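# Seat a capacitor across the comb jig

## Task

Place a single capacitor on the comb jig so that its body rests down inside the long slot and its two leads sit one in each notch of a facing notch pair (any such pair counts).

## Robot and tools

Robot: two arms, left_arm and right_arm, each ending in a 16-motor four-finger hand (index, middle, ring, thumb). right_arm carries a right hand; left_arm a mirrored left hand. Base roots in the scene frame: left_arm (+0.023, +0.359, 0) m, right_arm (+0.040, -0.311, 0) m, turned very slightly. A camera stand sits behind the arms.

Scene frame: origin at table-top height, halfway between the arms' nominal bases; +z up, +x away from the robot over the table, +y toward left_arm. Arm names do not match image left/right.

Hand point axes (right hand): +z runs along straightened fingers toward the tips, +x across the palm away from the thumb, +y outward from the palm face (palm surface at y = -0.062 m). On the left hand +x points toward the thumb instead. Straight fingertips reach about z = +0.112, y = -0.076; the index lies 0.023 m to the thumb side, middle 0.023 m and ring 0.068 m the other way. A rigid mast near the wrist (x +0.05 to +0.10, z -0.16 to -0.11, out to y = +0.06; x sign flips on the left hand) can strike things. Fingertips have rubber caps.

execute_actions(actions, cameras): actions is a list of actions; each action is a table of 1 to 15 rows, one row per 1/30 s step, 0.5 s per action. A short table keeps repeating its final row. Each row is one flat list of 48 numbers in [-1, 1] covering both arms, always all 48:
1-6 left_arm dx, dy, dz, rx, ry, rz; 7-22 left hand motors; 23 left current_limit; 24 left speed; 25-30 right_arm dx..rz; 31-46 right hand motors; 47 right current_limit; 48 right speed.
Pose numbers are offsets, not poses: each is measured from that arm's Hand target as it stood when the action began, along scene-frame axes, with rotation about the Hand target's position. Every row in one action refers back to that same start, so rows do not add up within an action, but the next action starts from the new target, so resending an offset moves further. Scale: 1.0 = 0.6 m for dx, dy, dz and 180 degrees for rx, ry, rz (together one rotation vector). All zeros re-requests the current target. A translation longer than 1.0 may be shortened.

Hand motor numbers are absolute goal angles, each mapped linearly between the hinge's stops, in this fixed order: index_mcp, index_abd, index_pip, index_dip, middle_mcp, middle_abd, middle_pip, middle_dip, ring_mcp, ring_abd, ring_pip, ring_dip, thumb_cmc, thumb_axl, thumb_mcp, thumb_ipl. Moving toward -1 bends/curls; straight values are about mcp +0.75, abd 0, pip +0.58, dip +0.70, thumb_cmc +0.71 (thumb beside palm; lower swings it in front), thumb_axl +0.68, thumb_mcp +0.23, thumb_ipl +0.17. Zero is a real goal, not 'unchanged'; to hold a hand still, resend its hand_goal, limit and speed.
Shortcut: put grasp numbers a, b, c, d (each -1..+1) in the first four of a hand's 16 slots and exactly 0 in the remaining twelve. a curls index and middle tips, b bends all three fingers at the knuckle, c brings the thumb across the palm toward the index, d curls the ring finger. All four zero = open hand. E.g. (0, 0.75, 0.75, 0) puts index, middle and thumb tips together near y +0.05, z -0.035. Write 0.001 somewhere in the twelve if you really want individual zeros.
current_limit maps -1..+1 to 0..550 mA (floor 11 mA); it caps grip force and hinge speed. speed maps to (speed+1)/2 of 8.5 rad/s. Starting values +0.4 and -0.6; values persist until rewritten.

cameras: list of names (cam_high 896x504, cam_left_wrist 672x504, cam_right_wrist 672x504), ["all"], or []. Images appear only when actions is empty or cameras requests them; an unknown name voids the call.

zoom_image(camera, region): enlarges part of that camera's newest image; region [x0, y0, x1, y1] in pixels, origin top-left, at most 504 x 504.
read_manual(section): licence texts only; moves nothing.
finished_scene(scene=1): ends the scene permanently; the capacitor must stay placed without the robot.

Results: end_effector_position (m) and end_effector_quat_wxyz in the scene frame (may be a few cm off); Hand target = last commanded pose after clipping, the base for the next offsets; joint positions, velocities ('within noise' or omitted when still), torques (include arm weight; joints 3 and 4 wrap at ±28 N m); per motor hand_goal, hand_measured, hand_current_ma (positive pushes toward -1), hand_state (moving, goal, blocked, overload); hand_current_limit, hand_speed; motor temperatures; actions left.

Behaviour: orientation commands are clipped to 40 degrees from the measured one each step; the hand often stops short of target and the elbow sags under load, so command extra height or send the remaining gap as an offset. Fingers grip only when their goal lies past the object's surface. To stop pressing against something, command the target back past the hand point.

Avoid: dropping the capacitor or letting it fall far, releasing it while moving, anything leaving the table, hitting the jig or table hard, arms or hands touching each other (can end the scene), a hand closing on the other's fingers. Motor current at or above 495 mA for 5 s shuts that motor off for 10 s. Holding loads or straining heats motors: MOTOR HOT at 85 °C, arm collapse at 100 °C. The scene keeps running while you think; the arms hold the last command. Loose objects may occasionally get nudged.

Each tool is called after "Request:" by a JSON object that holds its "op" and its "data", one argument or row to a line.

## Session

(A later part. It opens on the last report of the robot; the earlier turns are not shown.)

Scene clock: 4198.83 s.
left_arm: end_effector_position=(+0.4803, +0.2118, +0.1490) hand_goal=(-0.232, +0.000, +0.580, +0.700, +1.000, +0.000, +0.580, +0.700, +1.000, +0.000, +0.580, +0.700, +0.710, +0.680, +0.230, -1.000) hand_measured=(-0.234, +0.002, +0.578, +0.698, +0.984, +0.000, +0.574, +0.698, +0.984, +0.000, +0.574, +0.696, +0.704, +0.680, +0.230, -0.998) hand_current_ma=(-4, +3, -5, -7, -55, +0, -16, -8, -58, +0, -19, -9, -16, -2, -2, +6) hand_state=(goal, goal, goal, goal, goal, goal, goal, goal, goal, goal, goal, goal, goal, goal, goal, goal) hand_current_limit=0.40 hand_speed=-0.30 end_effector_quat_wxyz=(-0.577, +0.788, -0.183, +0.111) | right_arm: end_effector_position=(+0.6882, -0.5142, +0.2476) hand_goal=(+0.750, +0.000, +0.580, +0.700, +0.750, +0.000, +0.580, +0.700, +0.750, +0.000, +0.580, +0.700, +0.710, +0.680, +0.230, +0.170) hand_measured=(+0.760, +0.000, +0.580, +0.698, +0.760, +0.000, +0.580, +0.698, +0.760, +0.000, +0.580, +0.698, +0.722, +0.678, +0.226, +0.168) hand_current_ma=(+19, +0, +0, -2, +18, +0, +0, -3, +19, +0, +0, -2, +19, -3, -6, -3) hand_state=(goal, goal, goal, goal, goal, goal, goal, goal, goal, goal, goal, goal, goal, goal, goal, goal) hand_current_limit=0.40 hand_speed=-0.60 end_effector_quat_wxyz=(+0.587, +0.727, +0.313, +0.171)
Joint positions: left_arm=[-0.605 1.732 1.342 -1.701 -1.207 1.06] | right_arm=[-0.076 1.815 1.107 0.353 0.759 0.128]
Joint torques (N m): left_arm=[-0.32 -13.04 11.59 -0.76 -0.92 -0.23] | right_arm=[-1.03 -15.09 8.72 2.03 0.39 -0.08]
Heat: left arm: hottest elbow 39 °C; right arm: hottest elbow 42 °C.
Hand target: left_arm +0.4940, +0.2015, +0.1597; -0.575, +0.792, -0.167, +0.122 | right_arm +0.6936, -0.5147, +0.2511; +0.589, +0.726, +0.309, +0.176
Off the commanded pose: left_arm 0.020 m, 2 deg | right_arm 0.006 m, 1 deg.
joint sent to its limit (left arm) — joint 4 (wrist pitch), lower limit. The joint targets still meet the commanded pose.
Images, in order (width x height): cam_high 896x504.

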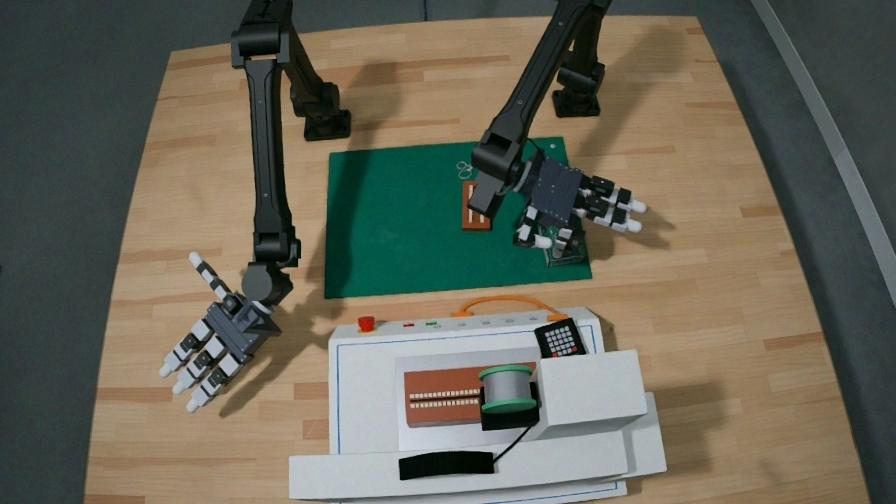

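Request:
{"op": "execute_actions", "data": {
  "actions": [
    [[0,0,-0.09,0,0,0,-0.233,0,0.58,0.7,1,0,0.58,0.7,1,0,0.58,0.7,0.71,0.68,0.23,-1.0,0.9,-0.3,0,0,0,0,0,0,0,0,0,0,0,0,0,0,0,0,0,0,0,0,0,0,0.4,-0.6]],
    [[0,0,-0.065,0,0,0,-0.233,0,0.58,0.7,1,0,0.58,0.7,1,0,0.58,0.7,0.71,0.68,0.23,-1.0,0.9,-0.3,0,0,0,0,0,0,0,0,0,0,0,0,0,0,0,0,0,0,0,0,0,0,0.4,-0.6]],
    [[0,0,0,0,0,0,-0.233,0,0.58,0.7,1,0,0.58,0.7,1,0,0.58,0.7,0.71,0.68,0.23,-1.0,0.9,-0.3,0,0,0,0,0,0,0,0,0,0,0,0,0,0,0,0,0,0,0,0,0,0,0.4,-0.6]]
  ],
  "cameras": ["cam_high"]
}}

Request:
{"op": "zoom_image", "data": {
  "camera": "cam_high",
  "region": [510, 190, 620, 300]
}}

Scene clock: 4217.60 s.
left_arm: end_effector_position=(+0.4917, +0.2048, +0.0671) hand_goal=(-0.232, +0.000, +0.580, +0.700, +1.000, +0.000, +0.580, +0.700, +1.000, +0.000, +0.580, +0.700, +0.710, +0.680, +0.230, -1.000) hand_measured=(-0.234, +0.002, +0.578, +0.698, +0.984, +0.000, +0.574, +0.698, +0.984, +0.000, +0.574, +0.696, +0.704, +0.680, +0.230, -0.998) hand_current_ma=(-4, +3, -5, -7, -55, +0, -16, -8, -58, +0, -19, -9, -16, -2, -2, +6) hand_state=(goal, goal, goal, goal, goal, goal, goal, goal, goal, goal, goal, goal, goal, goal, goal, goal) hand_current_limit=0.90 hand_speed=-0.30 end_effector_quat_wxyz=(-0.577, +0.790, -0.170, +0.116) | right_arm: end_effector_position=(+0.6882, -0.5142, +0.2476) hand_goal=(+0.750, +0.000, +0.580, +0.700, +0.750, +0.000, +0.580, +0.700, +0.750, +0.000, +0.580, +0.700, +0.710, +0.680, +0.230, +0.170) hand_measured=(+0.760, +0.000, +0.580, +0.698, +0.760, +0.000, +0.580, +0.698, +0.760, +0.000, +0.580, +0.698, +0.722, +0.678, +0.226, +0.168) hand_current_ma=(+19, +0, +0, -2, +18, +0, +0, -3, +19, +0, +0, -2, +19, -3, -6, -3) hand_state=(goal, goal, goal, goal, goal, goal, goal, goal, goal, goal, goal, goal, goal, goal, goal, goal) hand_current_limit=0.40 hand_speed=-0.60 end_effector_quat_wxyz=(+0.587, +0.727, +0.313, +0.171)
Joint positions: left_arm=[-0.605 1.865 1.288 -1.535 -1.204 1.013] | right_arm=[-0.076 1.815 1.107 0.353 0.759 0.128]
Joint torques (N m): left_arm=[-0.44 -14.74 7.19 -0.18 -0.98 -0.18] | right_arm=[-0.97 -15.62 8.69 2.17 0.4 -0.11]
Heat: left arm: hottest elbow 41 °C; right arm: hottest elbow 42 °C.
Hand target: left_arm +0.4941, +0.2014, +0.0668; -0.575, +0.792, -0.167, +0.122 | right_arm +0.6936, -0.5147, +0.2511; +0.589, +0.726, +0.309, +0.176
Off the commanded pose: left_arm 0.004 m, 1 deg | right_arm 0.006 m, 1 deg.
Images, in order (width x height): cam_high 896x504.

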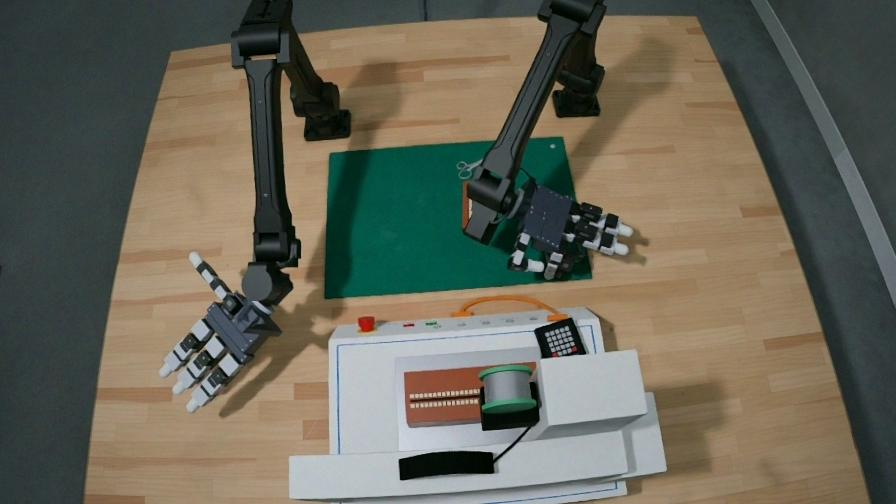

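Scaled by 4.582 from the camera's 896x504 image, which has a finer 1280x720 frame.

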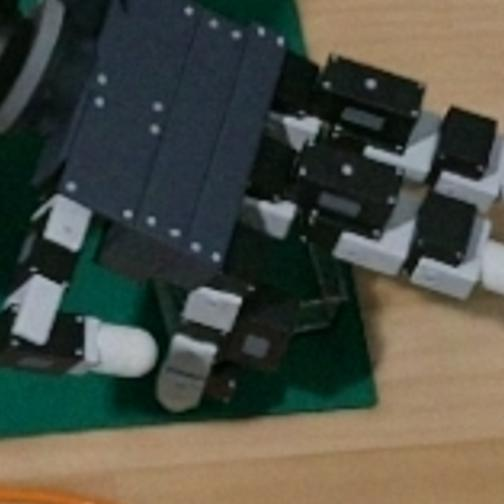

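Request:
{"op": "execute_actions", "data": {
  "actions": [
    [[0.002,0.021,-0.006,0,0,0,-0.233,0,0.58,0.7,1,0,0.58,0.7,1,0,0.58,0.7,0.71,0.68,0.23,-1.0,0.9,-0.3,0,0,0,0,0,0,0,0,0,0,0,0,0,0,0,0,0,0,0,0,0,0,0.4,-0.6]],
    [[-0.035,0.005,0,0,0,0,-0.233,0,0.58,0.7,1,0,0.58,0.7,1,0,0.58,0.7,0.71,0.68,0.23,-1.0,0.9,-0.3,0,0,0,0,0,0,0,0,0,0,0,0,0,0,0,0,0,0,0,0,0,0,0.4,-0.6]],
    [[-0.033,0.005,0,0,0,0,-0.233,0,0.58,0.7,1,0,0.58,0.7,1,0,0.58,0.7,0.71,0.68,0.23,-1.0,0.9,-0.3,0,0,0,0,0,0,0,0,0,0,0,0,0,0,0,0,0,0,0,0,0,0,0.4,-0.6]],
    [[-0.033,0.005,0,0,0,0,-0.233,0,0.58,0.7,1,0,0.58,0.7,1,0,0.58,0.7,0.71,0.68,0.23,-1.0,0.9,-0.3,0,0,0,0,0,0,0,0,0,0,0,0,0,0,0,0,0,0,0,0,0,0,0.4,-0.6]]
  ],
  "cameras": ["cam_high"]
}}

Request:
{"op": "zoom_image", "data": {
  "camera": "cam_high",
  "region": [510, 190, 620, 300]
}}

Scene clock: 4236.57 s.
left_arm: end_effector_position=(+0.4437, +0.2225, +0.0610) hand_goal=(-0.232, +0.000, +0.580, +0.700, +1.000, +0.000, +0.580, +0.700, +1.000, +0.000, +0.580, +0.700, +0.710, +0.680, +0.230, -1.000) hand_measured=(-0.228, +0.042, +0.582, +0.700, +0.984, +0.000, +0.574, +0.698, +0.984, +0.000, +0.574, +0.696, +0.704, +0.680, +0.230, -0.998) hand_current_ma=(+13, +134, +7, +0, -55, +0, -16, -8, -58, +0, -19, -9, -17, -2, -2, +6) hand_state=(goal, blocked, goal, goal, goal, goal, goal, goal, goal, goal, goal, goal, goal, goal, goal, goal) hand_current_limit=0.90 hand_speed=-0.30 end_effector_quat_wxyz=(-0.574, +0.793, -0.156, +0.131) | right_arm: end_effector_position=(+0.6882, -0.5142, +0.2476) hand_goal=(+0.750, +0.000, +0.580, +0.700, +0.750, +0.000, +0.580, +0.700, +0.750, +0.000, +0.580, +0.700, +0.710, +0.680, +0.230, +0.170) hand_measured=(+0.760, +0.000, +0.580, +0.698, +0.760, +0.000, +0.580, +0.698, +0.760, +0.000, +0.580, +0.698, +0.722, +0.678, +0.226, +0.168) hand_current_ma=(+19, +0, +0, -2, +18, +0, +0, -3, +19, +0, +0, -2, +19, -3, -6, -3) hand_state=(goal, goal, goal, goal, goal, goal, goal, goal, goal, goal, goal, goal, goal, goal, goal, goal) hand_current_limit=0.40 hand_speed=-0.60 end_effector_quat_wxyz=(+0.587, +0.727, +0.313, +0.171)
Joint positions: left_arm=[-0.638 1.77 1.115 -1.512 -1.191 0.911] | right_arm=[-0.076 1.815 1.107 0.353 0.759 0.128]
Joint torques (N m): left_arm=[-0.85 -13.98 5.59 -1.22 -0.64 -0.06] | right_arm=[-0.79 -15.03 8.73 2.04 0.4 -0.08]
Heat: left arm: hottest elbow 39 °C; right arm: hottest elbow 42 °C.
Hand target: left_arm +0.4346, +0.2231, +0.0631; -0.575, +0.792, -0.167, +0.122 | right_arm +0.6936, -0.5147, +0.2511; +0.589, +0.726, +0.309, +0.176
Off the commanded pose: left_arm 0.009 m, 2 deg | right_arm 0.006 m, 1 deg.
Images, in order (width x height): cam_high 896x504.

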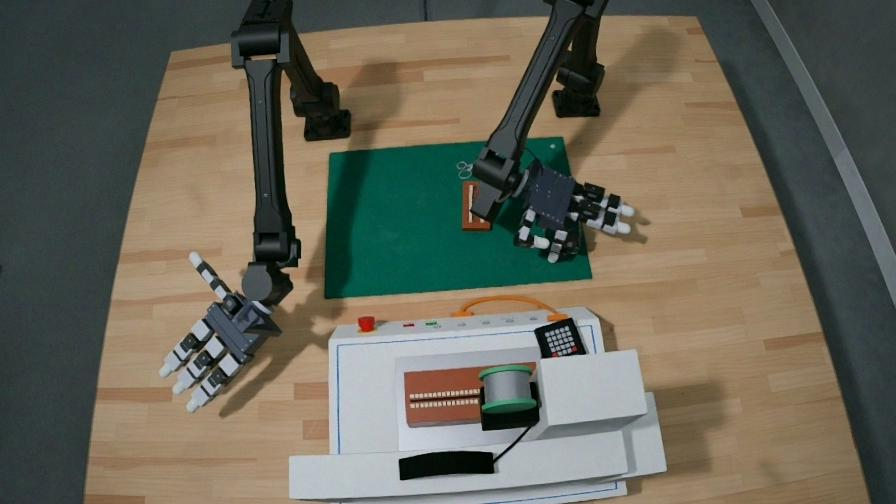

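Scaled by 4.582 from the camera's 896x504 image, which has a finer 1280x720 frame.

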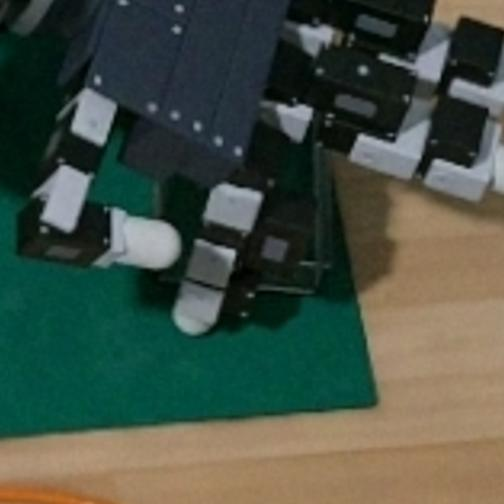

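Request:
{"op": "execute_actions", "data": {
  "actions": [
    [[-0.029,0.0155,0,0,0,0,-0.233,0,0.58,0.7,1,0,0.58,0.7,1,0,0.58,0.7,0.71,0.68,0.23,-1.0,0.9,-0.3,0,0,0,0,0,0,0,0,0,0,0,0,0,0,0,0,0,0,0,0,0,0,0.4,-0.6]],
    [[-0.029,0.0155,0,0,0,0,-0.233,0,0.58,0.7,1,0,0.58,0.7,1,0,0.58,0.7,0.71,0.68,0.23,-1.0,0.9,-0.3,0,0,0,0,0,0,0,0,0,0,0,0,0,0,0,0,0,0,0,0,0,0,0.4,-0.6]],
    [[-0.026,0.02,0,0,0,0,-0.233,0,0.58,0.7,1,0,0.58,0.7,1,0,0.58,0.7,0.71,0.68,0.23,-1.0,0.9,-0.3,0,0,0,0,0,0,0,0,0,0,0,0,0,0,0,0,0,0,0,0,0,0,0.4,-0.6]]
  ],
  "cameras": ["cam_high"]
}}

Request:
{"op": "zoom_image", "data": {
  "camera": "cam_high",
  "region": [510, 190, 620, 300]
}}

Scene clock: 4254.90 s.
left_arm: end_effector_position=(+0.3893, +0.2540, +0.0613) hand_goal=(-0.232, +0.000, +0.580, +0.700, +1.000, +0.000, +0.580, +0.700, +1.000, +0.000, +0.580, +0.700, +0.710, +0.680, +0.230, -1.000) hand_measured=(-0.240, +0.042, +0.576, +0.700, +0.984, +0.000, +0.574, +0.698, +0.984, +0.000, +0.574, +0.696, +0.704, +0.680, +0.230, -0.998) hand_current_ma=(-24, +134, -8, +0, -55, +0, -16, -8, -58, +0, -19, -9, -17, -2, -2, +6) hand_state=(goal, blocked, goal, goal, goal, goal, goal, goal, goal, goal, goal, goal, goal, goal, goal, goal) hand_current_limit=0.90 hand_speed=-0.30 end_effector_quat_wxyz=(-0.577, +0.791, -0.161, +0.123) | right_arm: end_effector_position=(+0.6882, -0.5142, +0.2476) hand_goal=(+0.750, +0.000, +0.580, +0.700, +0.750, +0.000, +0.580, +0.700, +0.750, +0.000, +0.580, +0.700, +0.710, +0.680, +0.230, +0.170) hand_measured=(+0.760, +0.000, +0.580, +0.698, +0.760, +0.000, +0.580, +0.698, +0.760, +0.000, +0.580, +0.698, +0.722, +0.678, +0.226, +0.168) hand_current_ma=(+19, +0, +0, -2, +18, +0, +0, -3, +19, +0, +0, -2, +19, -3, -6, -3) hand_state=(goal, goal, goal, goal, goal, goal, goal, goal, goal, goal, goal, goal, goal, goal, goal, goal) hand_current_limit=0.40 hand_speed=-0.60 end_effector_quat_wxyz=(+0.587, +0.727, +0.313, +0.171)
Joint positions: left_arm=[-0.657 1.651 0.942 -1.512 -1.178 0.872] | right_arm=[-0.076 1.815 1.107 0.353 0.759 0.128]
Joint torques (N m): left_arm=[-0.73 -11.75 5.31 -0.65 -0.72 -0.02] | right_arm=[-0.79 -15.27 8.73 2.07 0.39 -0.1]
Heat: left arm: hottest elbow 38 °C; right arm: hottest elbow 42 °C.
Hand target: left_arm +0.3842, +0.2537, +0.0631; -0.575, +0.792, -0.167, +0.122 | right_arm +0.6936, -0.5147, +0.2511; +0.589, +0.726, +0.309, +0.176
Off the commanded pose: left_arm 0.005 m, 1 deg | right_arm 0.006 m, 1 deg.
Images, in order (width x height): cam_high 896x504.

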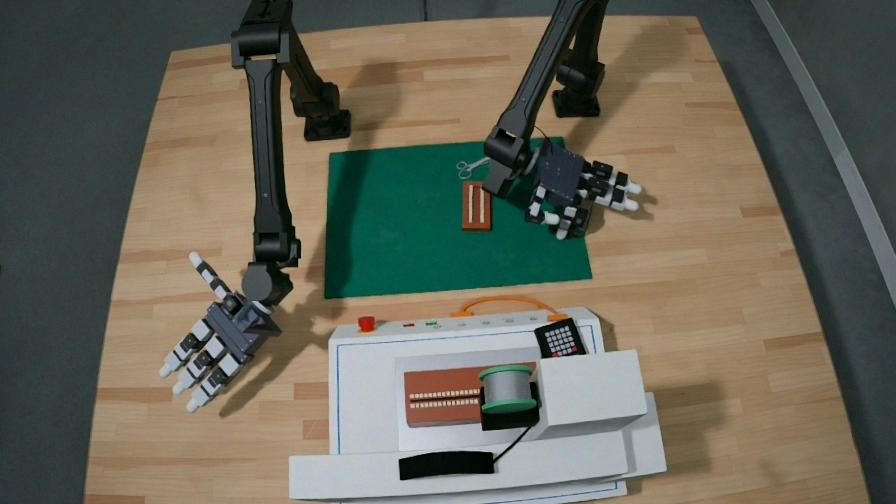

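Scaled by 4.582 from the camera's 896x504 image, which has a finer 1280x720 frame.

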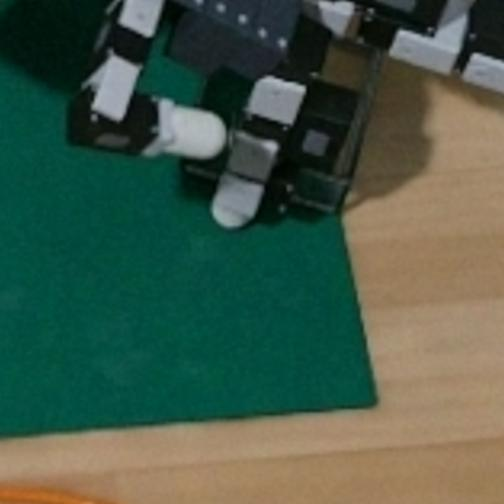

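Request:
{"op": "execute_actions", "data": {
  "actions": [
    [[0.045,-0.006,0,0,0,0,-0.233,0,0.58,0.7,1,0,0.58,0.7,1,0,0.58,0.7,0.71,0.68,0.23,-1.0,0.9,-0.3,0,0,0,0,0,0,0,0,0,0,0,0,0,0,0,0,0,0,0,0,0,0,0.4,-0.6]],
    [[0.025,0.145,0.02,0,0,0,-0.233,0,0.58,0.7,1,0,0.58,0.7,1,0,0.58,0.7,0.71,0.68,0.23,-1.0,0.9,-0.3,0,0,0,0,0,0,0,0,0,0,0,0,0,0,0,0,0,0,0,0,0,0,0.4,-0.6]]
  ],
  "cameras": ["cam_high"]
}}

Request:
{"op": "zoom_image", "data": {
  "camera": "cam_high",
  "region": [510, 170, 620, 280]
}}

Scene clock: 4275.53 s.
left_arm: end_effector_position=(+0.4256, +0.3365, +0.0712) hand_goal=(-0.232, +0.000, +0.580, +0.700, +1.000, +0.000, +0.580, +0.700, +1.000, +0.000, +0.580, +0.700, +0.710, +0.680, +0.230, -1.000) hand_measured=(-0.234, -0.002, +0.578, +0.698, +0.984, +0.000, +0.574, +0.698, +0.984, +0.000, +0.574, +0.696, +0.704, +0.680, +0.230, -0.998) hand_current_ma=(-5, -7, -7, -7, -55, +0, -16, -8, -58, +0, -19, -9, -17, -2, -2, +6) hand_state=(goal, goal, goal, goal, goal, goal, goal, goal, goal, goal, goal, goal, goal, goal, goal, goal) hand_current_limit=0.90 hand_speed=-0.30 end_effector_quat_wxyz=(-0.591, +0.785, -0.154, +0.106) | right_arm: end_effector_position=(+0.6882, -0.5142, +0.2476) hand_goal=(+0.750, +0.000, +0.580, +0.700, +0.750, +0.000, +0.580, +0.700, +0.750, +0.000, +0.580, +0.700, +0.710, +0.680, +0.230, +0.170) hand_measured=(+0.760, +0.000, +0.580, +0.698, +0.760, +0.000, +0.580, +0.698, +0.760, +0.000, +0.580, +0.698, +0.722, +0.678, +0.226, +0.168) hand_current_ma=(+19, +0, +0, -2, +18, +0, +0, -3, +19, +0, +0, -2, +19, -3, -6, -3) hand_state=(goal, goal, goal, goal, goal, goal, goal, goal, goal, goal, goal, goal, goal, goal, goal, goal) hand_current_limit=0.40 hand_speed=-0.60 end_effector_quat_wxyz=(+0.587, +0.727, +0.313, +0.171)
Joint positions: left_arm=[-0.419 1.531 0.862 -1.065 -1.284 1.416] | right_arm=[-0.076 1.815 1.107 0.353 0.759 0.128]
Joint torques (N m): left_arm=[-0.03 -11.11 6.89 0.4 -1.06 -0.01] | right_arm=[-1.14 -14.92 8.79 2.09 0.39 -0.09]
Heat: left arm: hottest elbow 38 °C; right arm: hottest elbow 42 °C.
Hand target: left_arm +0.4262, +0.3371, +0.0751; -0.575, +0.792, -0.167, +0.122 | right_arm +0.6936, -0.5147, +0.2511; +0.589, +0.726, +0.309, +0.176
Off the commanded pose: left_arm 0.004 m, 3 deg | right_arm 0.006 m, 1 deg.
Images, in order (width x height): cam_high 896x504.

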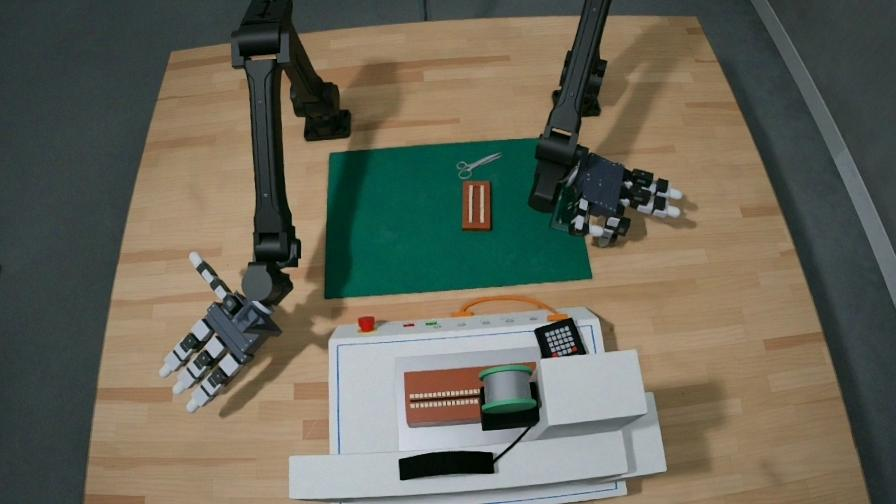

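Scaled by 4.582 from the camera's 896x504 image, which has a finer 1280x720 frame.

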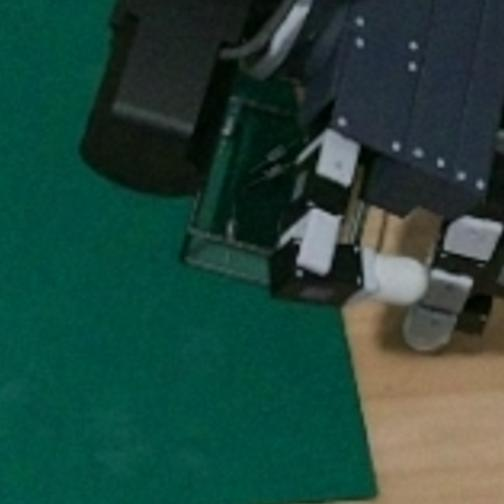

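Request:
{"op": "execute_actions", "data": {
  "actions": [
    [[-0.066,0.009,-0.02,0,0,0,-0.233,0,0.58,0.7,1,0,0.58,0.7,1,0,0.58,0.7,0.71,0.68,0.23,-1.0,0.9,-0.3,0,0,0,0,0,0,0,0,0,0,0,0,0,0,0,0,0,0,0,0,0,0,0.4,-0.6]],
    [[-0.0046,-0.04,0,0,0,0,-0.233,0,0.58,0.7,1,0,0.58,0.7,1,0,0.58,0.7,0.71,0.68,0.23,-1.0,0.9,-0.3,0,0,0,0,0,0,0,0,0,0,0,0,0,0,0,0,0,0,0,0,0,0,0.4,-0.6]],
    [[-0.0046,-0.036,0,0,0,0,-0.233,0,0.58,0.7,1,0,0.58,0.7,1,0,0.58,0.7,0.71,0.68,0.23,-1.0,0.9,-0.3,0,0,0,0,0,0,0,0,0,0,0,0,0,0,0,0,0,0,0,0,0,0,0.4,-0.6]],
    [[-0.0046,-0.036,0,0,0,0,-0.233,0,0.58,0.7,1,0,0.58,0.7,1,0,0.58,0.7,0.71,0.68,0.23,-1.0,0.9,-0.3,0,0,0,0,0,0,0,0,0,0,0,0,0,0,0,0,0,0,0,0,0,0,0.4,-0.6]]
  ],
  "cameras": ["cam_high"]
}}

Request:
{"op": "zoom_image", "data": {
  "camera": "cam_high",
  "region": [510, 170, 620, 280]
}}

Scene clock: 4297.20 s.
left_arm: end_effector_position=(+0.3650, +0.2953, +0.0592) hand_goal=(-0.232, +0.000, +0.580, +0.700, +1.000, +0.000, +0.580, +0.700, +1.000, +0.000, +0.580, +0.700, +0.710, +0.680, +0.230, -1.000) hand_measured=(-0.172, -0.018, +0.622, +0.714, +0.984, +0.000, +0.574, +0.698, +0.984, +0.000, +0.574, +0.696, +0.704, +0.680, +0.230, -0.998) hand_current_ma=(+253, -51, +161, +47, -55, +0, -16, -8, -57, +0, -19, -9, -18, -2, -2, +6) hand_state=(blocked, goal, blocked, goal, goal, goal, goal, goal, goal, goal, goal, goal, goal, goal, goal, goal) hand_current_limit=0.90 hand_speed=-0.30 end_effector_quat_wxyz=(-0.584, +0.786, -0.173, +0.104) | right_arm: end_effector_position=(+0.6882, -0.5142, +0.2476) hand_goal=(+0.750, +0.000, +0.580, +0.700, +0.750, +0.000, +0.580, +0.700, +0.750, +0.000, +0.580, +0.700, +0.710, +0.680, +0.230, +0.170) hand_measured=(+0.760, +0.000, +0.580, +0.698, +0.760, +0.000, +0.580, +0.698, +0.760, +0.000, +0.580, +0.698, +0.722, +0.678, +0.226, +0.168) hand_current_ma=(+19, +0, +0, -2, +18, +0, +0, -3, +19, +0, +0, -2, +19, -3, -6, -3) hand_state=(goal, goal, goal, goal, goal, goal, goal, goal, goal, goal, goal, goal, goal, goal, goal, goal) hand_current_limit=0.40 hand_speed=-0.60 end_effector_quat_wxyz=(+0.587, +0.727, +0.313, +0.171)
Joint positions: left_arm=[-0.601 1.559 0.825 -1.423 -1.207 0.993] | right_arm=[-0.076 1.815 1.107 0.353 0.759 0.128]
Joint torques (N m): left_arm=[-1.9 -7.94 9.39 -0.57 -0.46 -0.25] | right_arm=[-1.03 -15.33 8.64 2 0.39 -0.08]
Heat: left arm: hottest elbow 38 °C; right arm: hottest elbow 42 °C.
Hand target: left_arm +0.3783, +0.2752, +0.0631; -0.575, +0.792, -0.167, +0.122 | right_arm +0.6936, -0.5147, +0.2511; +0.589, +0.726, +0.309, +0.176
Off the commanded pose: left_arm 0.024 m, 2 deg | right_arm 0.006 m, 1 deg.
Images, in order (width x height): cam_high 896x504.

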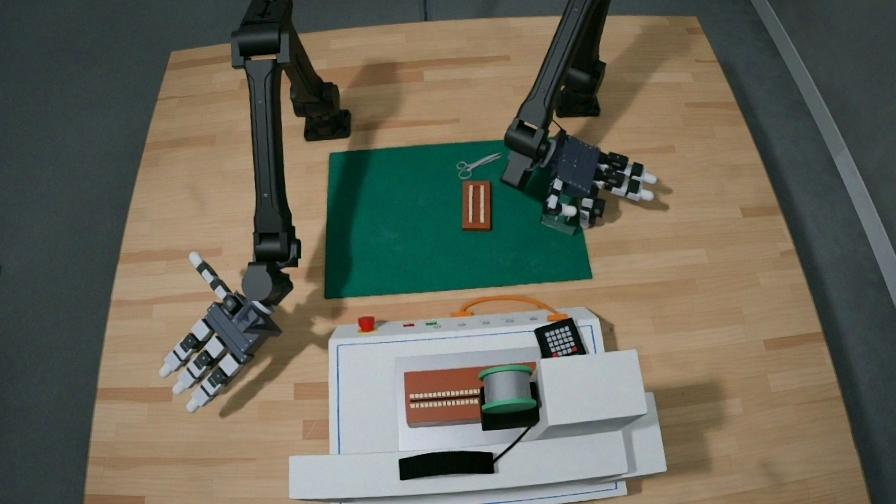

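Scaled by 4.582 from the camera's 896x504 image, which has a finer 1280x720 frame.

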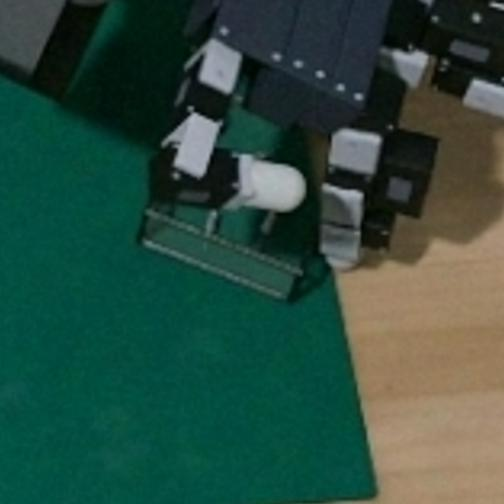

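Request:
{"op": "execute_actions", "data": {
  "actions": [
    [[-0.017,-0.028,0,0,0,0,-0.233,0,0.58,0.7,1,0,0.58,0.7,1,0,0.58,0.7,0.71,0.68,0.23,-1.0,0.9,-0.3,0,0,0,0,0,0,0,0,0,0,0,0,0,0,0,0,0,0,0,0,0,0,0.4,-0.6]],
    [[-0.019,-0.027,0,0,0,0,-0.233,0,0.58,0.7,1,0,0.58,0.7,1,0,0.58,0.7,0.71,0.68,0.23,-1.0,0.9,-0.3,0,0,0,0,0,0,0,0,0,0,0,0,0,0,0,0,0,0,0,0,0,0,0.4,-0.6]],
    [[-0.021,-0.025,0,0,0,0,-0.233,0,0.58,0.7,1,0,0.58,0.7,1,0,0.58,0.7,0.71,0.68,0.23,-1.0,0.9,-0.3,0,0,0,0,0,0,0,0,0,0,0,0,0,0,0,0,0,0,0,0,0,0,0.4,-0.6]]
  ],
  "cameras": ["cam_high"]
}}

Request:
{"op": "zoom_image", "data": {
  "camera": "cam_high",
  "region": [510, 170, 620, 280]
}}

Scene clock: 4313.17 s.
left_arm: end_effector_position=(+0.3373, +0.2438, +0.0609) hand_goal=(-0.232, +0.000, +0.580, +0.700, +1.000, +0.000, +0.580, +0.700, +1.000, +0.000, +0.580, +0.700, +0.710, +0.680, +0.230, -1.000) hand_measured=(-0.150, +0.002, +0.644, +0.726, +0.984, +0.000, +0.574, +0.698, +0.984, +0.000, +0.574, +0.696, +0.704, +0.680, +0.230, -0.998) hand_current_ma=(+364, +6, +255, +93, -55, +0, -16, -8, -57, +0, -19, -9, -18, -2, -2, +6) hand_state=(blocked, goal, blocked, blocked, goal, goal, goal, goal, goal, goal, goal, goal, goal, goal, goal, goal) hand_current_limit=0.90 hand_speed=-0.30 end_effector_quat_wxyz=(-0.581, +0.788, -0.167, +0.113) | right_arm: end_effector_position=(+0.6882, -0.5142, +0.2476) hand_goal=(+0.750, +0.000, +0.580, +0.700, +0.750, +0.000, +0.580, +0.700, +0.750, +0.000, +0.580, +0.700, +0.710, +0.680, +0.230, +0.170) hand_measured=(+0.760, +0.000, +0.580, +0.698, +0.760, +0.000, +0.580, +0.698, +0.760, +0.000, +0.580, +0.698, +0.722, +0.678, +0.226, +0.168) hand_current_ma=(+19, +0, +0, -2, +18, +0, +0, -3, +19, +0, +0, -2, +19, -3, -6, -3) hand_state=(goal, goal, goal, goal, goal, goal, goal, goal, goal, goal, goal, goal, goal, goal, goal, goal) hand_current_limit=0.40 hand_speed=-0.60 end_effector_quat_wxyz=(+0.587, +0.727, +0.313, +0.171)
Joint positions: left_arm=[-0.775 1.636 0.881 -1.679 -1.094 0.667] | right_arm=[-0.076 1.815 1.107 0.353 0.759 0.128]
Joint torques (N m): left_arm=[-1.55 -8.59 8.38 -1.2 -0.33 -0.13] | right_arm=[-1.08 -15.09 8.8 2.09 0.38 -0.1]
Heat: left arm: hottest elbow 38 °C; right arm: hottest elbow 42 °C.
Hand target: left_arm +0.3442, +0.2272, +0.0632; -0.575, +0.792, -0.167, +0.122 | right_arm +0.6936, -0.5147, +0.2511; +0.589, +0.726, +0.309, +0.176
Off the commanded pose: left_arm 0.018 m, 1 deg | right_arm 0.006 m, 1 deg.
Images, in order (width x height): cam_high 896x504.

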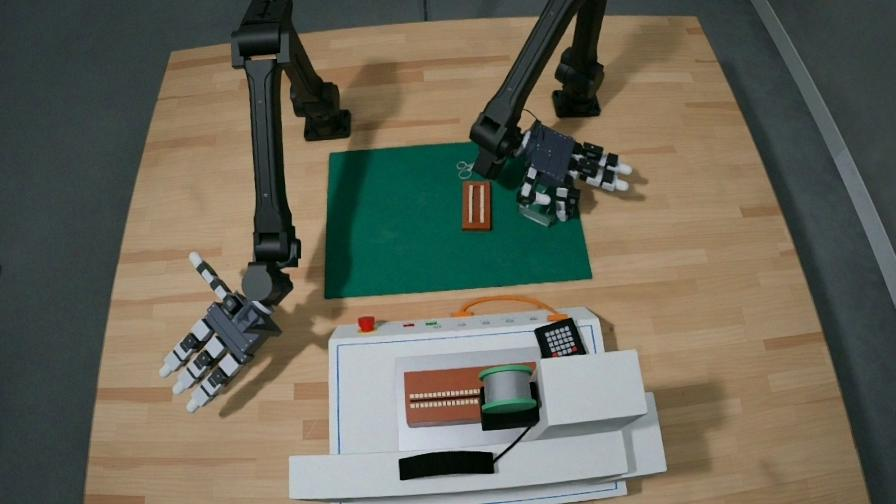

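Scaled by 4.582 from the camera's 896x504 image, which has a finer 1280x720 frame.

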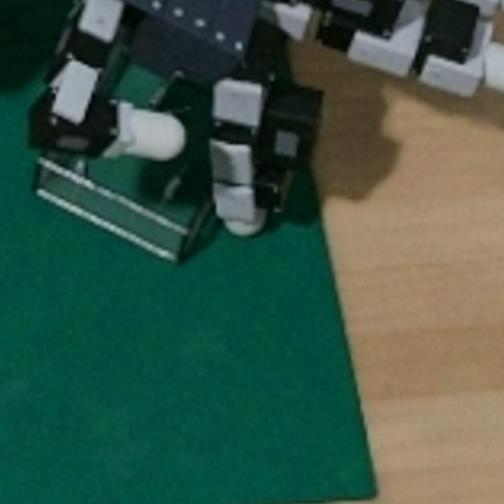

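Request:
{"op": "execute_actions", "data": {
  "actions": [
    [[0.02,0.035,0.01,0,0,0,-0.233,0,0.58,0.7,1,0,0.58,0.7,1,0,0.58,0.7,0.71,0.68,0.23,-1.0,0.9,-0.3,0,0,0,0,0,0,0,0,0,0,0,0,0,0,0,0,0,0,0,0,0,0,0.4,-0.6]],
    [[0.07,0.2,0.12,0,0,0,-0.233,0,0.58,0.7,1,0,0.58,0.7,1,0,0.58,0.7,0.71,0.68,0.23,-1.0,0.4,-0.3,0,0,0,0,0,0,0,0,0,0,0,0,0,0,0,0,0,0,0,0,0,0,0.4,-0.6]]
  ],
  "cameras": ["cam_high"]
}}

Request:
{"op": "zoom_image", "data": {
  "camera": "cam_high",
  "region": [510, 150, 600, 240]
}}

Scene clock: 4328.90 s.
left_arm: end_effector_position=(+0.3916, +0.3679, +0.1324) hand_goal=(-0.232, +0.000, +0.580, +0.700, +1.000, +0.000, +0.580, +0.700, +1.000, +0.000, +0.580, +0.700, +0.710, +0.680, +0.230, -1.000) hand_measured=(-0.234, -0.002, +0.582, +0.702, +0.984, +0.000, +0.574, +0.698, +0.984, +0.000, +0.574, +0.696, +0.704, +0.680, +0.230, -0.998) hand_current_ma=(-2, -7, +5, +8, -55, +0, -16, -8, -57, +0, -19, -9, -20, -2, -2, +6) hand_state=(goal, goal, goal, goal, goal, goal, goal, goal, goal, goal, goal, goal, goal, goal, goal, goal) hand_current_limit=0.40 hand_speed=-0.30 end_effector_quat_wxyz=(-0.613, +0.772, -0.141, +0.090) | right_arm: end_effector_position=(+0.6882, -0.5142, +0.2476) hand_goal=(+0.750, +0.000, +0.580, +0.700, +0.750, +0.000, +0.580, +0.700, +0.750, +0.000, +0.580, +0.700, +0.710, +0.680, +0.230, +0.170) hand_measured=(+0.760, +0.000, +0.580, +0.698, +0.760, +0.000, +0.580, +0.698, +0.760, +0.000, +0.580, +0.698, +0.722, +0.678, +0.226, +0.168) hand_current_ma=(+19, +0, +0, -2, +18, +0, +0, -3, +19, +0, +0, -2, +19, -3, -6, -3) hand_state=(goal, goal, goal, goal, goal, goal, goal, goal, goal, goal, goal, goal, goal, goal, goal, goal) hand_current_limit=0.40 hand_speed=-0.60 end_effector_quat_wxyz=(+0.587, +0.727, +0.313, +0.171)
Joint positions: left_arm=[-0.393 1.376 0.861 -1.334 -1.328 1.319] | right_arm=[-0.076 1.815 1.107 0.353 0.759 0.128]
Joint torques (N m): left_arm=[0.44 -9.17 9.13 0.23 -1.05 -0.01] | right_arm=[-0.79 -15.21 8.72 2.06 0.39 -0.11]
Heat: left arm: hottest elbow 38 °C; right arm: hottest elbow 42 °C.
Hand target: left_arm +0.3982, +0.3682, +0.1411; -0.575, +0.792, -0.167, +0.122 | right_arm +0.6936, -0.5147, +0.2511; +0.589, +0.726, +0.309, +0.176
Off the commanded pose: left_arm 0.011 m, 7 deg | right_arm 0.006 m, 1 deg.
Images, in order (width x height): cam_high 896x504.

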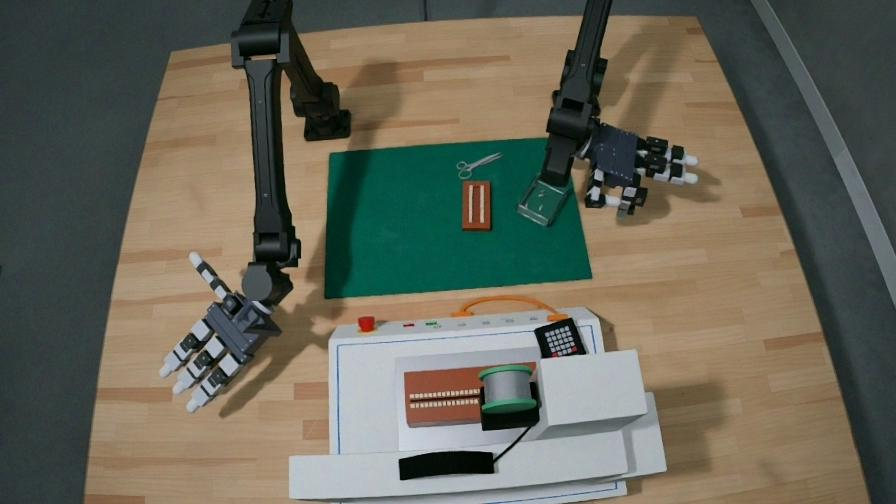

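Scaled by 5.600 from the camera's 896x504 image, which has a finer 1280x720 frame.

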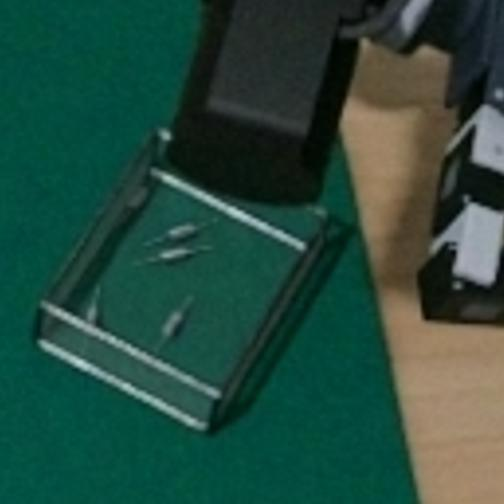

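Request:
{"op": "execute_actions", "data": {
  "actions": [
    [[-0.105,-0.275,0,0,0,-0.0444,-0.233,0,0.58,0.7,1,0,0.58,0.7,1,0,0.58,0.7,0.71,0.68,0.23,-1.0,0.4,-0.3,0,0,0,0,0,0,0,0,0,0,0,0,0,0,0,0,0,0,0,0,0,0,0.4,-0.6]],
    [[0,0,-0.02,0,0,0,-0.233,0,0.58,0.7,1,0,0.58,0.7,1,0,0.58,0.7,0.71,0.68,0.23,-1.0,0.4,-0.3,0,0,0,0,0,0,0,0,0,0,0,0,0,0,0,0,0,0,0,0,0,0,0.4,-0.6]],
    [[0,0,0,0,0,0,-0.233,0,0.58,0.7,1,0,0.58,0.7,1,0,0.58,0.7,0.71,0.68,0.23,-1.0,0.4,-0.3,0,0,0,0,0,0,0,0,0,0,0,0,0,0,0,0,0,0,0,0,0,0,0.4,-0.6]]
  ],
  "cameras": ["cam_high"]
}}

Request:
{"op": "zoom_image", "data": {
  "camera": "cam_high",
  "region": [510, 150, 600, 240]
}}

Scene clock: 4410.83 s.
left_arm: end_effector_position=(+0.3280, +0.2166, +0.1206) hand_goal=(-0.232, +0.000, +0.580, +0.700, +1.000, +0.000, +0.580, +0.700, +1.000, +0.000, +0.580, +0.700, +0.710, +0.680, +0.230, -1.000) hand_measured=(-0.234, -0.002, +0.582, +0.702, +0.984, +0.000, +0.574, +0.698, +0.984, +0.000, +0.574, +0.696, +0.704, +0.680, +0.230, -0.998) hand_current_ma=(-5, -4, +4, +7, -55, +0, -16, -8, -57, +0, -18, -9, -20, -2, -2, +6) hand_state=(goal, goal, goal, goal, goal, goal, goal, goal, goal, goal, goal, goal, goal, goal, goal, goal) hand_current_limit=0.40 hand_speed=-0.30 end_effector_quat_wxyz=(-0.557, +0.780, -0.237, +0.157) | right_arm: end_effector_position=(+0.6882, -0.5142, +0.2476) hand_goal=(+0.750, +0.000, +0.580, +0.700, +0.750, +0.000, +0.580, +0.700, +0.750, +0.000, +0.580, +0.700, +0.710, +0.680, +0.230, +0.170) hand_measured=(+0.760, +0.000, +0.580, +0.698, +0.760, +0.000, +0.580, +0.698, +0.760, +0.000, +0.580, +0.698, +0.722, +0.678, +0.226, +0.168) hand_current_ma=(+19, +0, +0, -2, +18, +0, +0, -3, +19, +0, +0, -2, +19, -3, -6, -3) hand_state=(goal, goal, goal, goal, goal, goal, goal, goal, goal, goal, goal, goal, goal, goal, goal, goal) hand_current_limit=0.40 hand_speed=-0.60 end_effector_quat_wxyz=(+0.587, +0.727, +0.313, +0.171)
Joint positions: left_arm=[-0.852 1.455 0.908 -1.699 -1.136 0.869] | right_arm=[-0.076 1.815 1.107 0.353 0.759 0.128]
Joint torques (N m): left_arm=[-0.97 -7.82 9.76 -1.03 -0.8 -0.23] | right_arm=[-1.03 -15.27 8.75 2.1 0.39 -0.08]
Heat: left arm: hottest elbow 40 °C; right arm: hottest elbow 42 °C.
Hand target: left_arm +0.3350, +0.2032, +0.1291; -0.565, +0.778, -0.222, +0.161 | right_arm +0.6936, -0.5147, +0.2511; +0.589, +0.726, +0.309, +0.176
Off the commanded pose: left_arm 0.017 m, 2 deg | right_arm 0.006 m, 1 deg.
joint sent to its limit (left arm) — joint 4 (wrist pitch), lower limit. The joint targets still meet the commanded pose.
Images, in order (width x height): cam_high 896x504.

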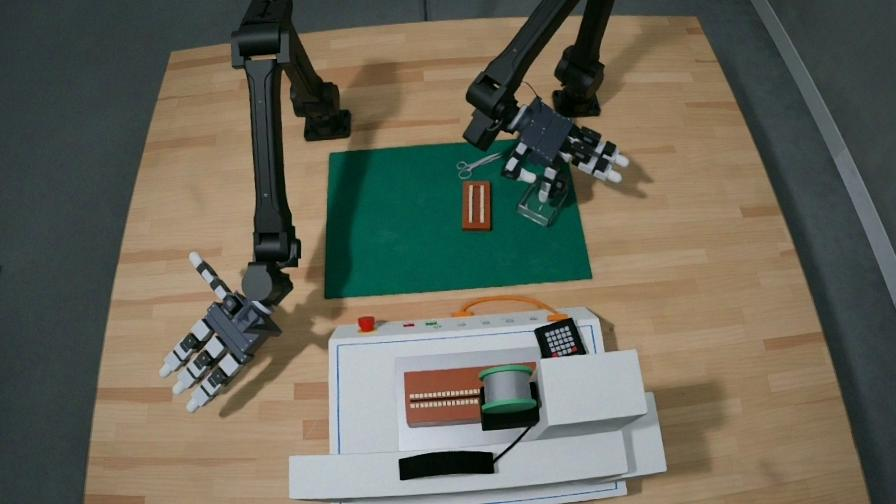

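Scaled by 5.600 from the camera's 896x504 image, which has a finer 1280x720 frame.

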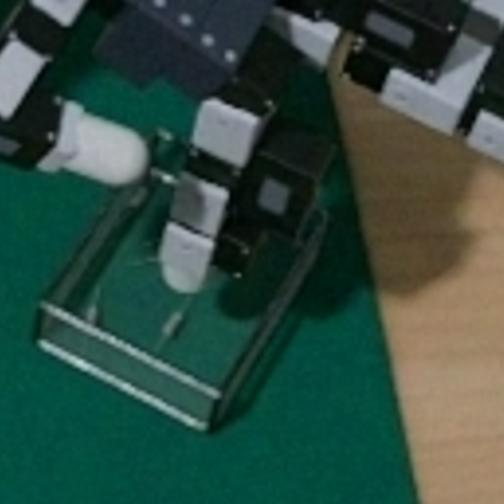

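Request:
{"op": "execute_actions", "data": {
  "actions": [
    [[0.02,0.035,0,0,0,0,-0.233,0,0.58,0.7,1,0,0.58,0.7,1,0,0.58,0.7,0.71,0.68,0.23,-1.0,0.4,-0.3,0,0,0,0,0,0,0,0,0,0,0,0,0,0,0,0,0,0,0,0,0,0,0.4,-0.6]],
    [[0,0,-0.025,0,0,0,-0.233,0,0.58,0.7,1,0,0.58,0.7,1,0,0.58,0.7,0.71,0.68,0.23,-1.0,0.4,-0.3,0,0,0,0,0,0,0,0,0,0,0,0,0,0,0,0,0,0,0,0,0,0,0.4,-0.6]]
  ],
  "cameras": ["cam_high"]
}}

Request:
{"op": "zoom_image", "data": {
  "camera": "cam_high",
  "region": [510, 150, 600, 240]
}}

Scene clock: 4425.60 s.
left_arm: end_effector_position=(+0.3442, +0.2240, +0.1156) hand_goal=(-0.232, +0.000, +0.580, +0.700, +1.000, +0.000, +0.580, +0.700, +1.000, +0.000, +0.580, +0.700, +0.710, +0.680, +0.230, -1.000) hand_measured=(-0.234, -0.002, +0.582, +0.702, +0.984, +0.000, +0.574, +0.698, +0.984, +0.000, +0.574, +0.696, +0.704, +0.680, +0.230, -0.998) hand_current_ma=(-5, -4, +4, +7, -55, +0, -16, -8, -57, +0, -18, -9, -20, -2, -2, +6) hand_state=(goal, goal, goal, goal, goal, goal, goal, goal, goal, goal, goal, goal, goal, goal, goal, goal) hand_current_limit=0.40 hand_speed=-0.30 end_effector_quat_wxyz=(-0.564, +0.779, -0.220, +0.165) | right_arm: end_effector_position=(+0.6882, -0.5142, +0.2476) hand_goal=(+0.750, +0.000, +0.580, +0.700, +0.750, +0.000, +0.580, +0.700, +0.750, +0.000, +0.580, +0.700, +0.710, +0.680, +0.230, +0.170) hand_measured=(+0.760, +0.000, +0.580, +0.698, +0.760, +0.000, +0.580, +0.698, +0.760, +0.000, +0.580, +0.698, +0.722, +0.678, +0.226, +0.168) hand_current_ma=(+19, +0, +0, -2, +18, +0, +0, -3, +19, +0, +0, -2, +19, -3, -6, -3) hand_state=(goal, goal, goal, goal, goal, goal, goal, goal, goal, goal, goal, goal, goal, goal, goal, goal) hand_current_limit=0.40 hand_speed=-0.60 end_effector_quat_wxyz=(+0.587, +0.727, +0.313, +0.171)
Joint positions: left_arm=[-0.811 1.476 0.908 -1.655 -1.17 0.871] | right_arm=[-0.076 1.815 1.107 0.353 0.759 0.128]
Joint torques (N m): left_arm=[0.26 -8 7.2 -0.34 -1.04 -0.04] | right_arm=[-1.14 -14.97 8.7 2.22 0.38 -0.09]
Heat: left arm: hottest elbow 39 °C; right arm: hottest elbow 42 °C.
Hand target: left_arm +0.3471, +0.2242, +0.1141; -0.565, +0.778, -0.222, +0.162 | right_arm +0.6936, -0.5147, +0.2511; +0.589, +0.726, +0.309, +0.176
Off the commanded pose: left_arm 0.003 m, 0 deg | right_arm 0.006 m, 1 deg.
Images, in order (width x height): cam_high 896x504.

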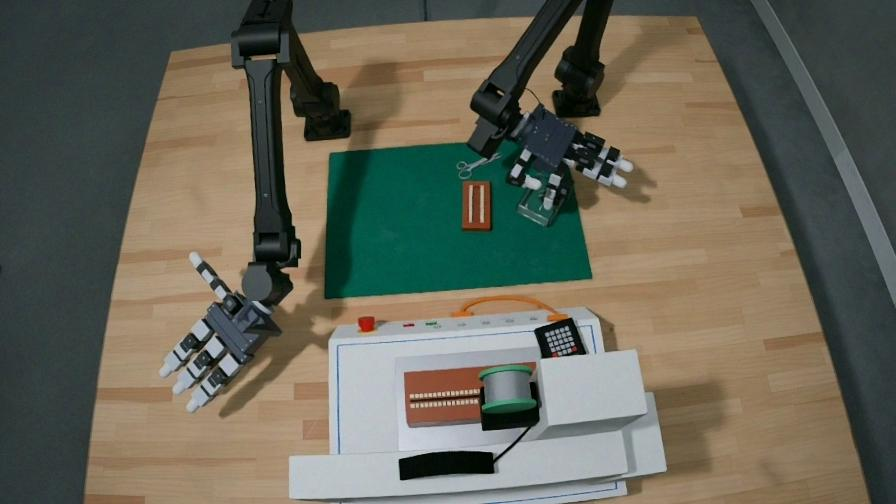

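Scaled by 5.600 from the camera's 896x504 image, which has a finer 1280x720 frame.

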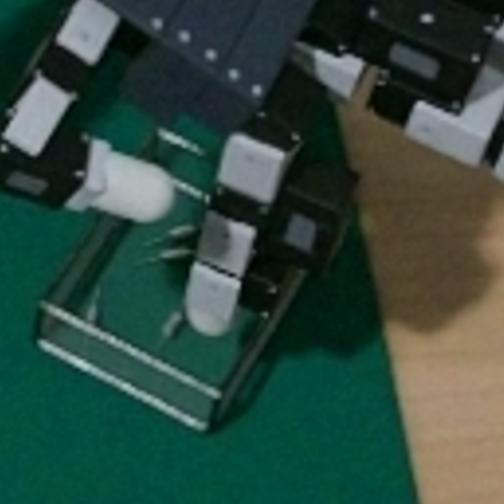

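Request:
{"op": "execute_actions", "data": {
  "actions": [
    [[-0.02,-0.008,-0.05,0,0,0,-0.233,0,0.58,0.7,1,0,0.58,0.7,1,0,0.58,0.7,0.71,0.68,0.23,-1.0,0.4,-0.3,0,0,0,0,0,0,0,0,0,0,0,0,0,0,0,0,0,0,0,0,0,0,0.4,-0.6]],
    [[0,0,-0.033,0,0,0,-0.233,0,0.58,0.7,1,0,0.58,0.7,1,0,0.58,0.7,0.71,0.68,0.23,-1.0,0.4,-0.3,0,0,0,0,0,0,0,0,0,0,0,0,0,0,0,0,0,0,0,0,0,0,0.4,-0.6]]
  ],
  "cameras": ["cam_high"]
}}

Request:
{"op": "zoom_image", "data": {
  "camera": "cam_high",
  "region": [510, 150, 600, 240]
}}

Scene clock: 4451.77 s.
left_arm: end_effector_position=(+0.3348, +0.2236, +0.0667) hand_goal=(-0.232, +0.000, +0.580, +0.700, +1.000, +0.000, +0.580, +0.700, +1.000, +0.000, +0.580, +0.700, +0.710, +0.680, +0.230, -1.000) hand_measured=(-0.234, -0.002, +0.582, +0.702, +0.984, +0.000, +0.574, +0.698, +0.984, +0.000, +0.574, +0.696, +0.704, +0.680, +0.230, -0.998) hand_current_ma=(-5, -4, +4, +7, -55, +0, -16, -8, -57, +0, -18, -9, -20, -2, -2, +6) hand_state=(goal, goal, goal, goal, goal, goal, goal, goal, goal, goal, goal, goal, goal, goal, goal, goal) hand_current_limit=0.40 hand_speed=-0.30 end_effector_quat_wxyz=(-0.567, +0.777, -0.223, +0.156) | right_arm: end_effector_position=(+0.6882, -0.5142, +0.2476) hand_goal=(+0.750, +0.000, +0.580, +0.700, +0.750, +0.000, +0.580, +0.700, +0.750, +0.000, +0.580, +0.700, +0.710, +0.680, +0.230, +0.170) hand_measured=(+0.760, +0.000, +0.580, +0.698, +0.760, +0.000, +0.580, +0.698, +0.760, +0.000, +0.580, +0.698, +0.722, +0.678, +0.226, +0.168) hand_current_ma=(+19, +0, +0, -2, +18, +0, +0, -3, +19, +0, +0, -2, +19, -3, -6, -3) hand_state=(goal, goal, goal, goal, goal, goal, goal, goal, goal, goal, goal, goal, goal, goal, goal, goal) hand_current_limit=0.40 hand_speed=-0.60 end_effector_quat_wxyz=(+0.587, +0.727, +0.313, +0.171)
Joint positions: left_arm=[-0.831 1.569 0.848 -1.562 -1.152 0.825] | right_arm=[-0.076 1.815 1.107 0.353 0.759 0.128]
Joint torques (N m): left_arm=[-0.79 -8.59 5.97 -0.32 -0.81 -0.22] | right_arm=[-0.62 -15.09 8.73 2.06 0.42 -0.1]
Heat: left arm: hottest elbow 38 °C; right arm: hottest elbow 42 °C.
Hand target: left_arm +0.3351, +0.2194, +0.0644; -0.565, +0.778, -0.222, +0.162 | right_arm +0.6936, -0.5147, +0.2511; +0.589, +0.726, +0.309, +0.176
Off the commanded pose: left_arm 0.005 m, 1 deg | right_arm 0.006 m, 1 deg.
Images, in order (width x height): cam_high 896x504.

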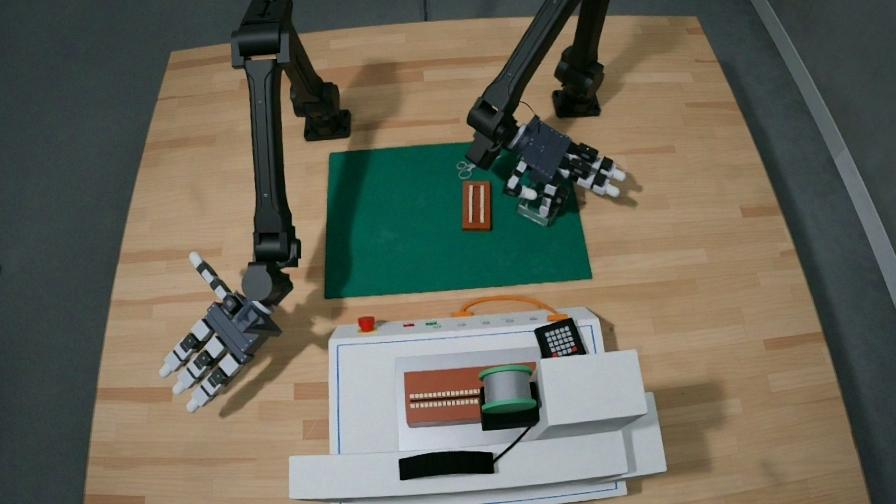

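Scaled by 5.600 from the camera's 896x504 image, which has a finer 1280x720 frame.

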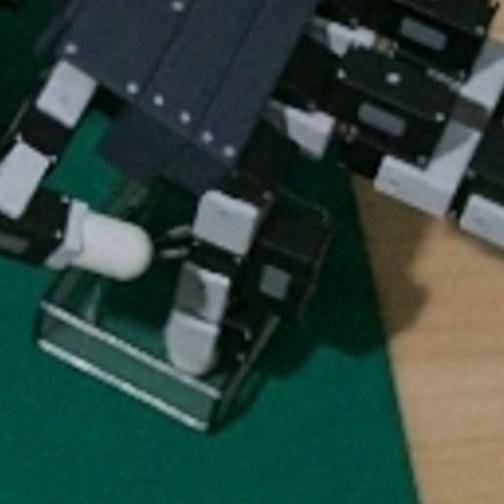

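Request:
{"op": "execute_actions", "data": {
  "actions": [
    [[0.035,0.0055,0,0,0,0,-0.233,0,0.58,0.7,1,0,0.58,0.7,1,0,0.58,0.7,0.71,0.68,0.23,-1.0,0.9,-0.3,0,0,0,0,0,0,0,0,0,0,0,0,0,0,0,0,0,0,0,0,0,0,0.4,-0.6]],
    [[0.033,0.0055,0,0,0,0,-0.233,0,0.58,0.7,1,0,0.58,0.7,1,0,0.58,0.7,0.71,0.68,0.23,-1.0,0.9,-0.3,0,0,0,0,0,0,0,0,0,0,0,0,0,0,0,0,0,0,0,0,0,0,0.4,-0.6]],
    [[0.033,0.0055,0,0,0,0,-0.233,0,0.58,0.7,1,0,0.58,0.7,1,0,0.58,0.7,0.71,0.68,0.23,-1.0,0.9,-0.3,0,0,0,0,0,0,0,0,0,0,0,0,0,0,0,0,0,0,0,0,0,0,0.4,-0.6]],
    [[0.033,0.0055,0,0,0,0,-0.233,0,0.58,0.7,1,0,0.58,0.7,1,0,0.58,0.7,0.71,0.68,0.23,-1.0,0.9,-0.3,0,0,0,0,0,0,0,0,0,0,0,0,0,0,0,0,0,0,0,0,0,0,0.4,-0.6]]
  ],
  "cameras": ["cam_high"]
}}

Request:
{"op": "zoom_image", "data": {
  "camera": "cam_high",
  "region": [510, 160, 610, 260]
}}

Scene clock: 4475.83 s.
left_arm: end_effector_position=(+0.3887, +0.2405, +0.0638) hand_goal=(-0.232, +0.000, +0.580, +0.700, +1.000, +0.000, +0.580, +0.700, +1.000, +0.000, +0.580, +0.700, +0.710, +0.680, +0.230, -1.000) hand_measured=(-0.342, -0.128, +0.492, +0.658, +0.984, +0.000, +0.574, +0.698, +0.984, +0.000, +0.574, +0.696, +0.704, +0.680, +0.230, -0.998) hand_current_ma=(-508, -480, -369, -159, -55, +0, -16, -8, -57, +0, -18, -9, -20, -2, -2, +6) hand_state=(blocked, blocked, blocked, blocked, goal, goal, goal, goal, goal, goal, goal, goal, goal, goal, goal, goal) hand_current_limit=0.90 hand_speed=-0.30 end_effector_quat_wxyz=(-0.574, +0.764, -0.262, +0.136) | right_arm: end_effector_position=(+0.6882, -0.5142, +0.2476) hand_goal=(+0.750, +0.000, +0.580, +0.700, +0.750, +0.000, +0.580, +0.700, +0.750, +0.000, +0.580, +0.700, +0.710, +0.680, +0.230, +0.170) hand_measured=(+0.760, +0.000, +0.580, +0.698, +0.760, +0.000, +0.580, +0.698, +0.760, +0.000, +0.580, +0.698, +0.722, +0.678, +0.226, +0.168) hand_current_ma=(+19, +0, +0, -2, +18, +0, +0, -3, +19, +0, +0, -2, +19, -3, -6, -3) hand_state=(goal, goal, goal, goal, goal, goal, goal, goal, goal, goal, goal, goal, goal, goal, goal, goal) hand_current_limit=0.40 hand_speed=-0.60 end_effector_quat_wxyz=(+0.587, +0.727, +0.313, +0.171)
Joint positions: left_arm=[-0.684 1.574 0.892 -1.254 -1.24 1.284] | right_arm=[-0.076 1.815 1.107 0.353 0.759 0.128]
Joint torques (N m): left_arm=[1.55 -8.12 9.73 1.36 -1.13 -0.49] | right_arm=[-0.73 -15.03 8.73 2.06 0.4 -0.09]
Heat: left arm: hottest elbow 38 °C; right arm: hottest elbow 42 °C.
Hand target: left_arm +0.4155, +0.2326, +0.0644; -0.565, +0.778, -0.221, +0.162 | right_arm +0.6936, -0.5147, +0.2511; +0.589, +0.726, +0.309, +0.176
Off the commanded pose: left_arm 0.028 m, 6 deg | right_arm 0.006 m, 1 deg.
Images, in order (width x height): cam_high 896x504.

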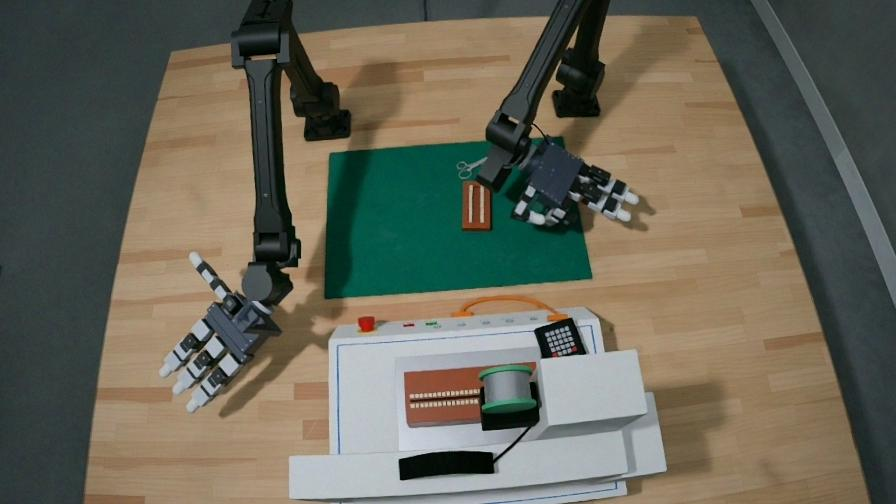

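Scaled by 5.040 from the camera's 896x504 image, which has a finer 1280x720 frame.

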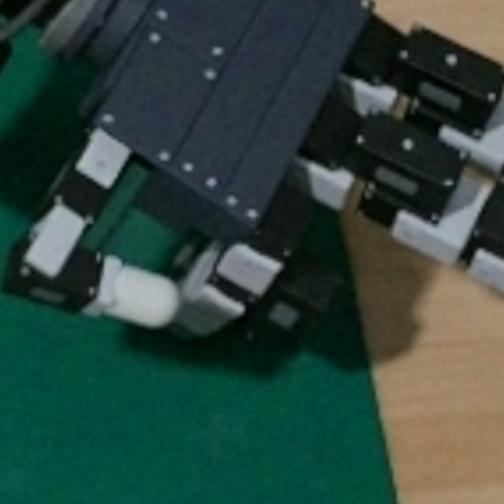

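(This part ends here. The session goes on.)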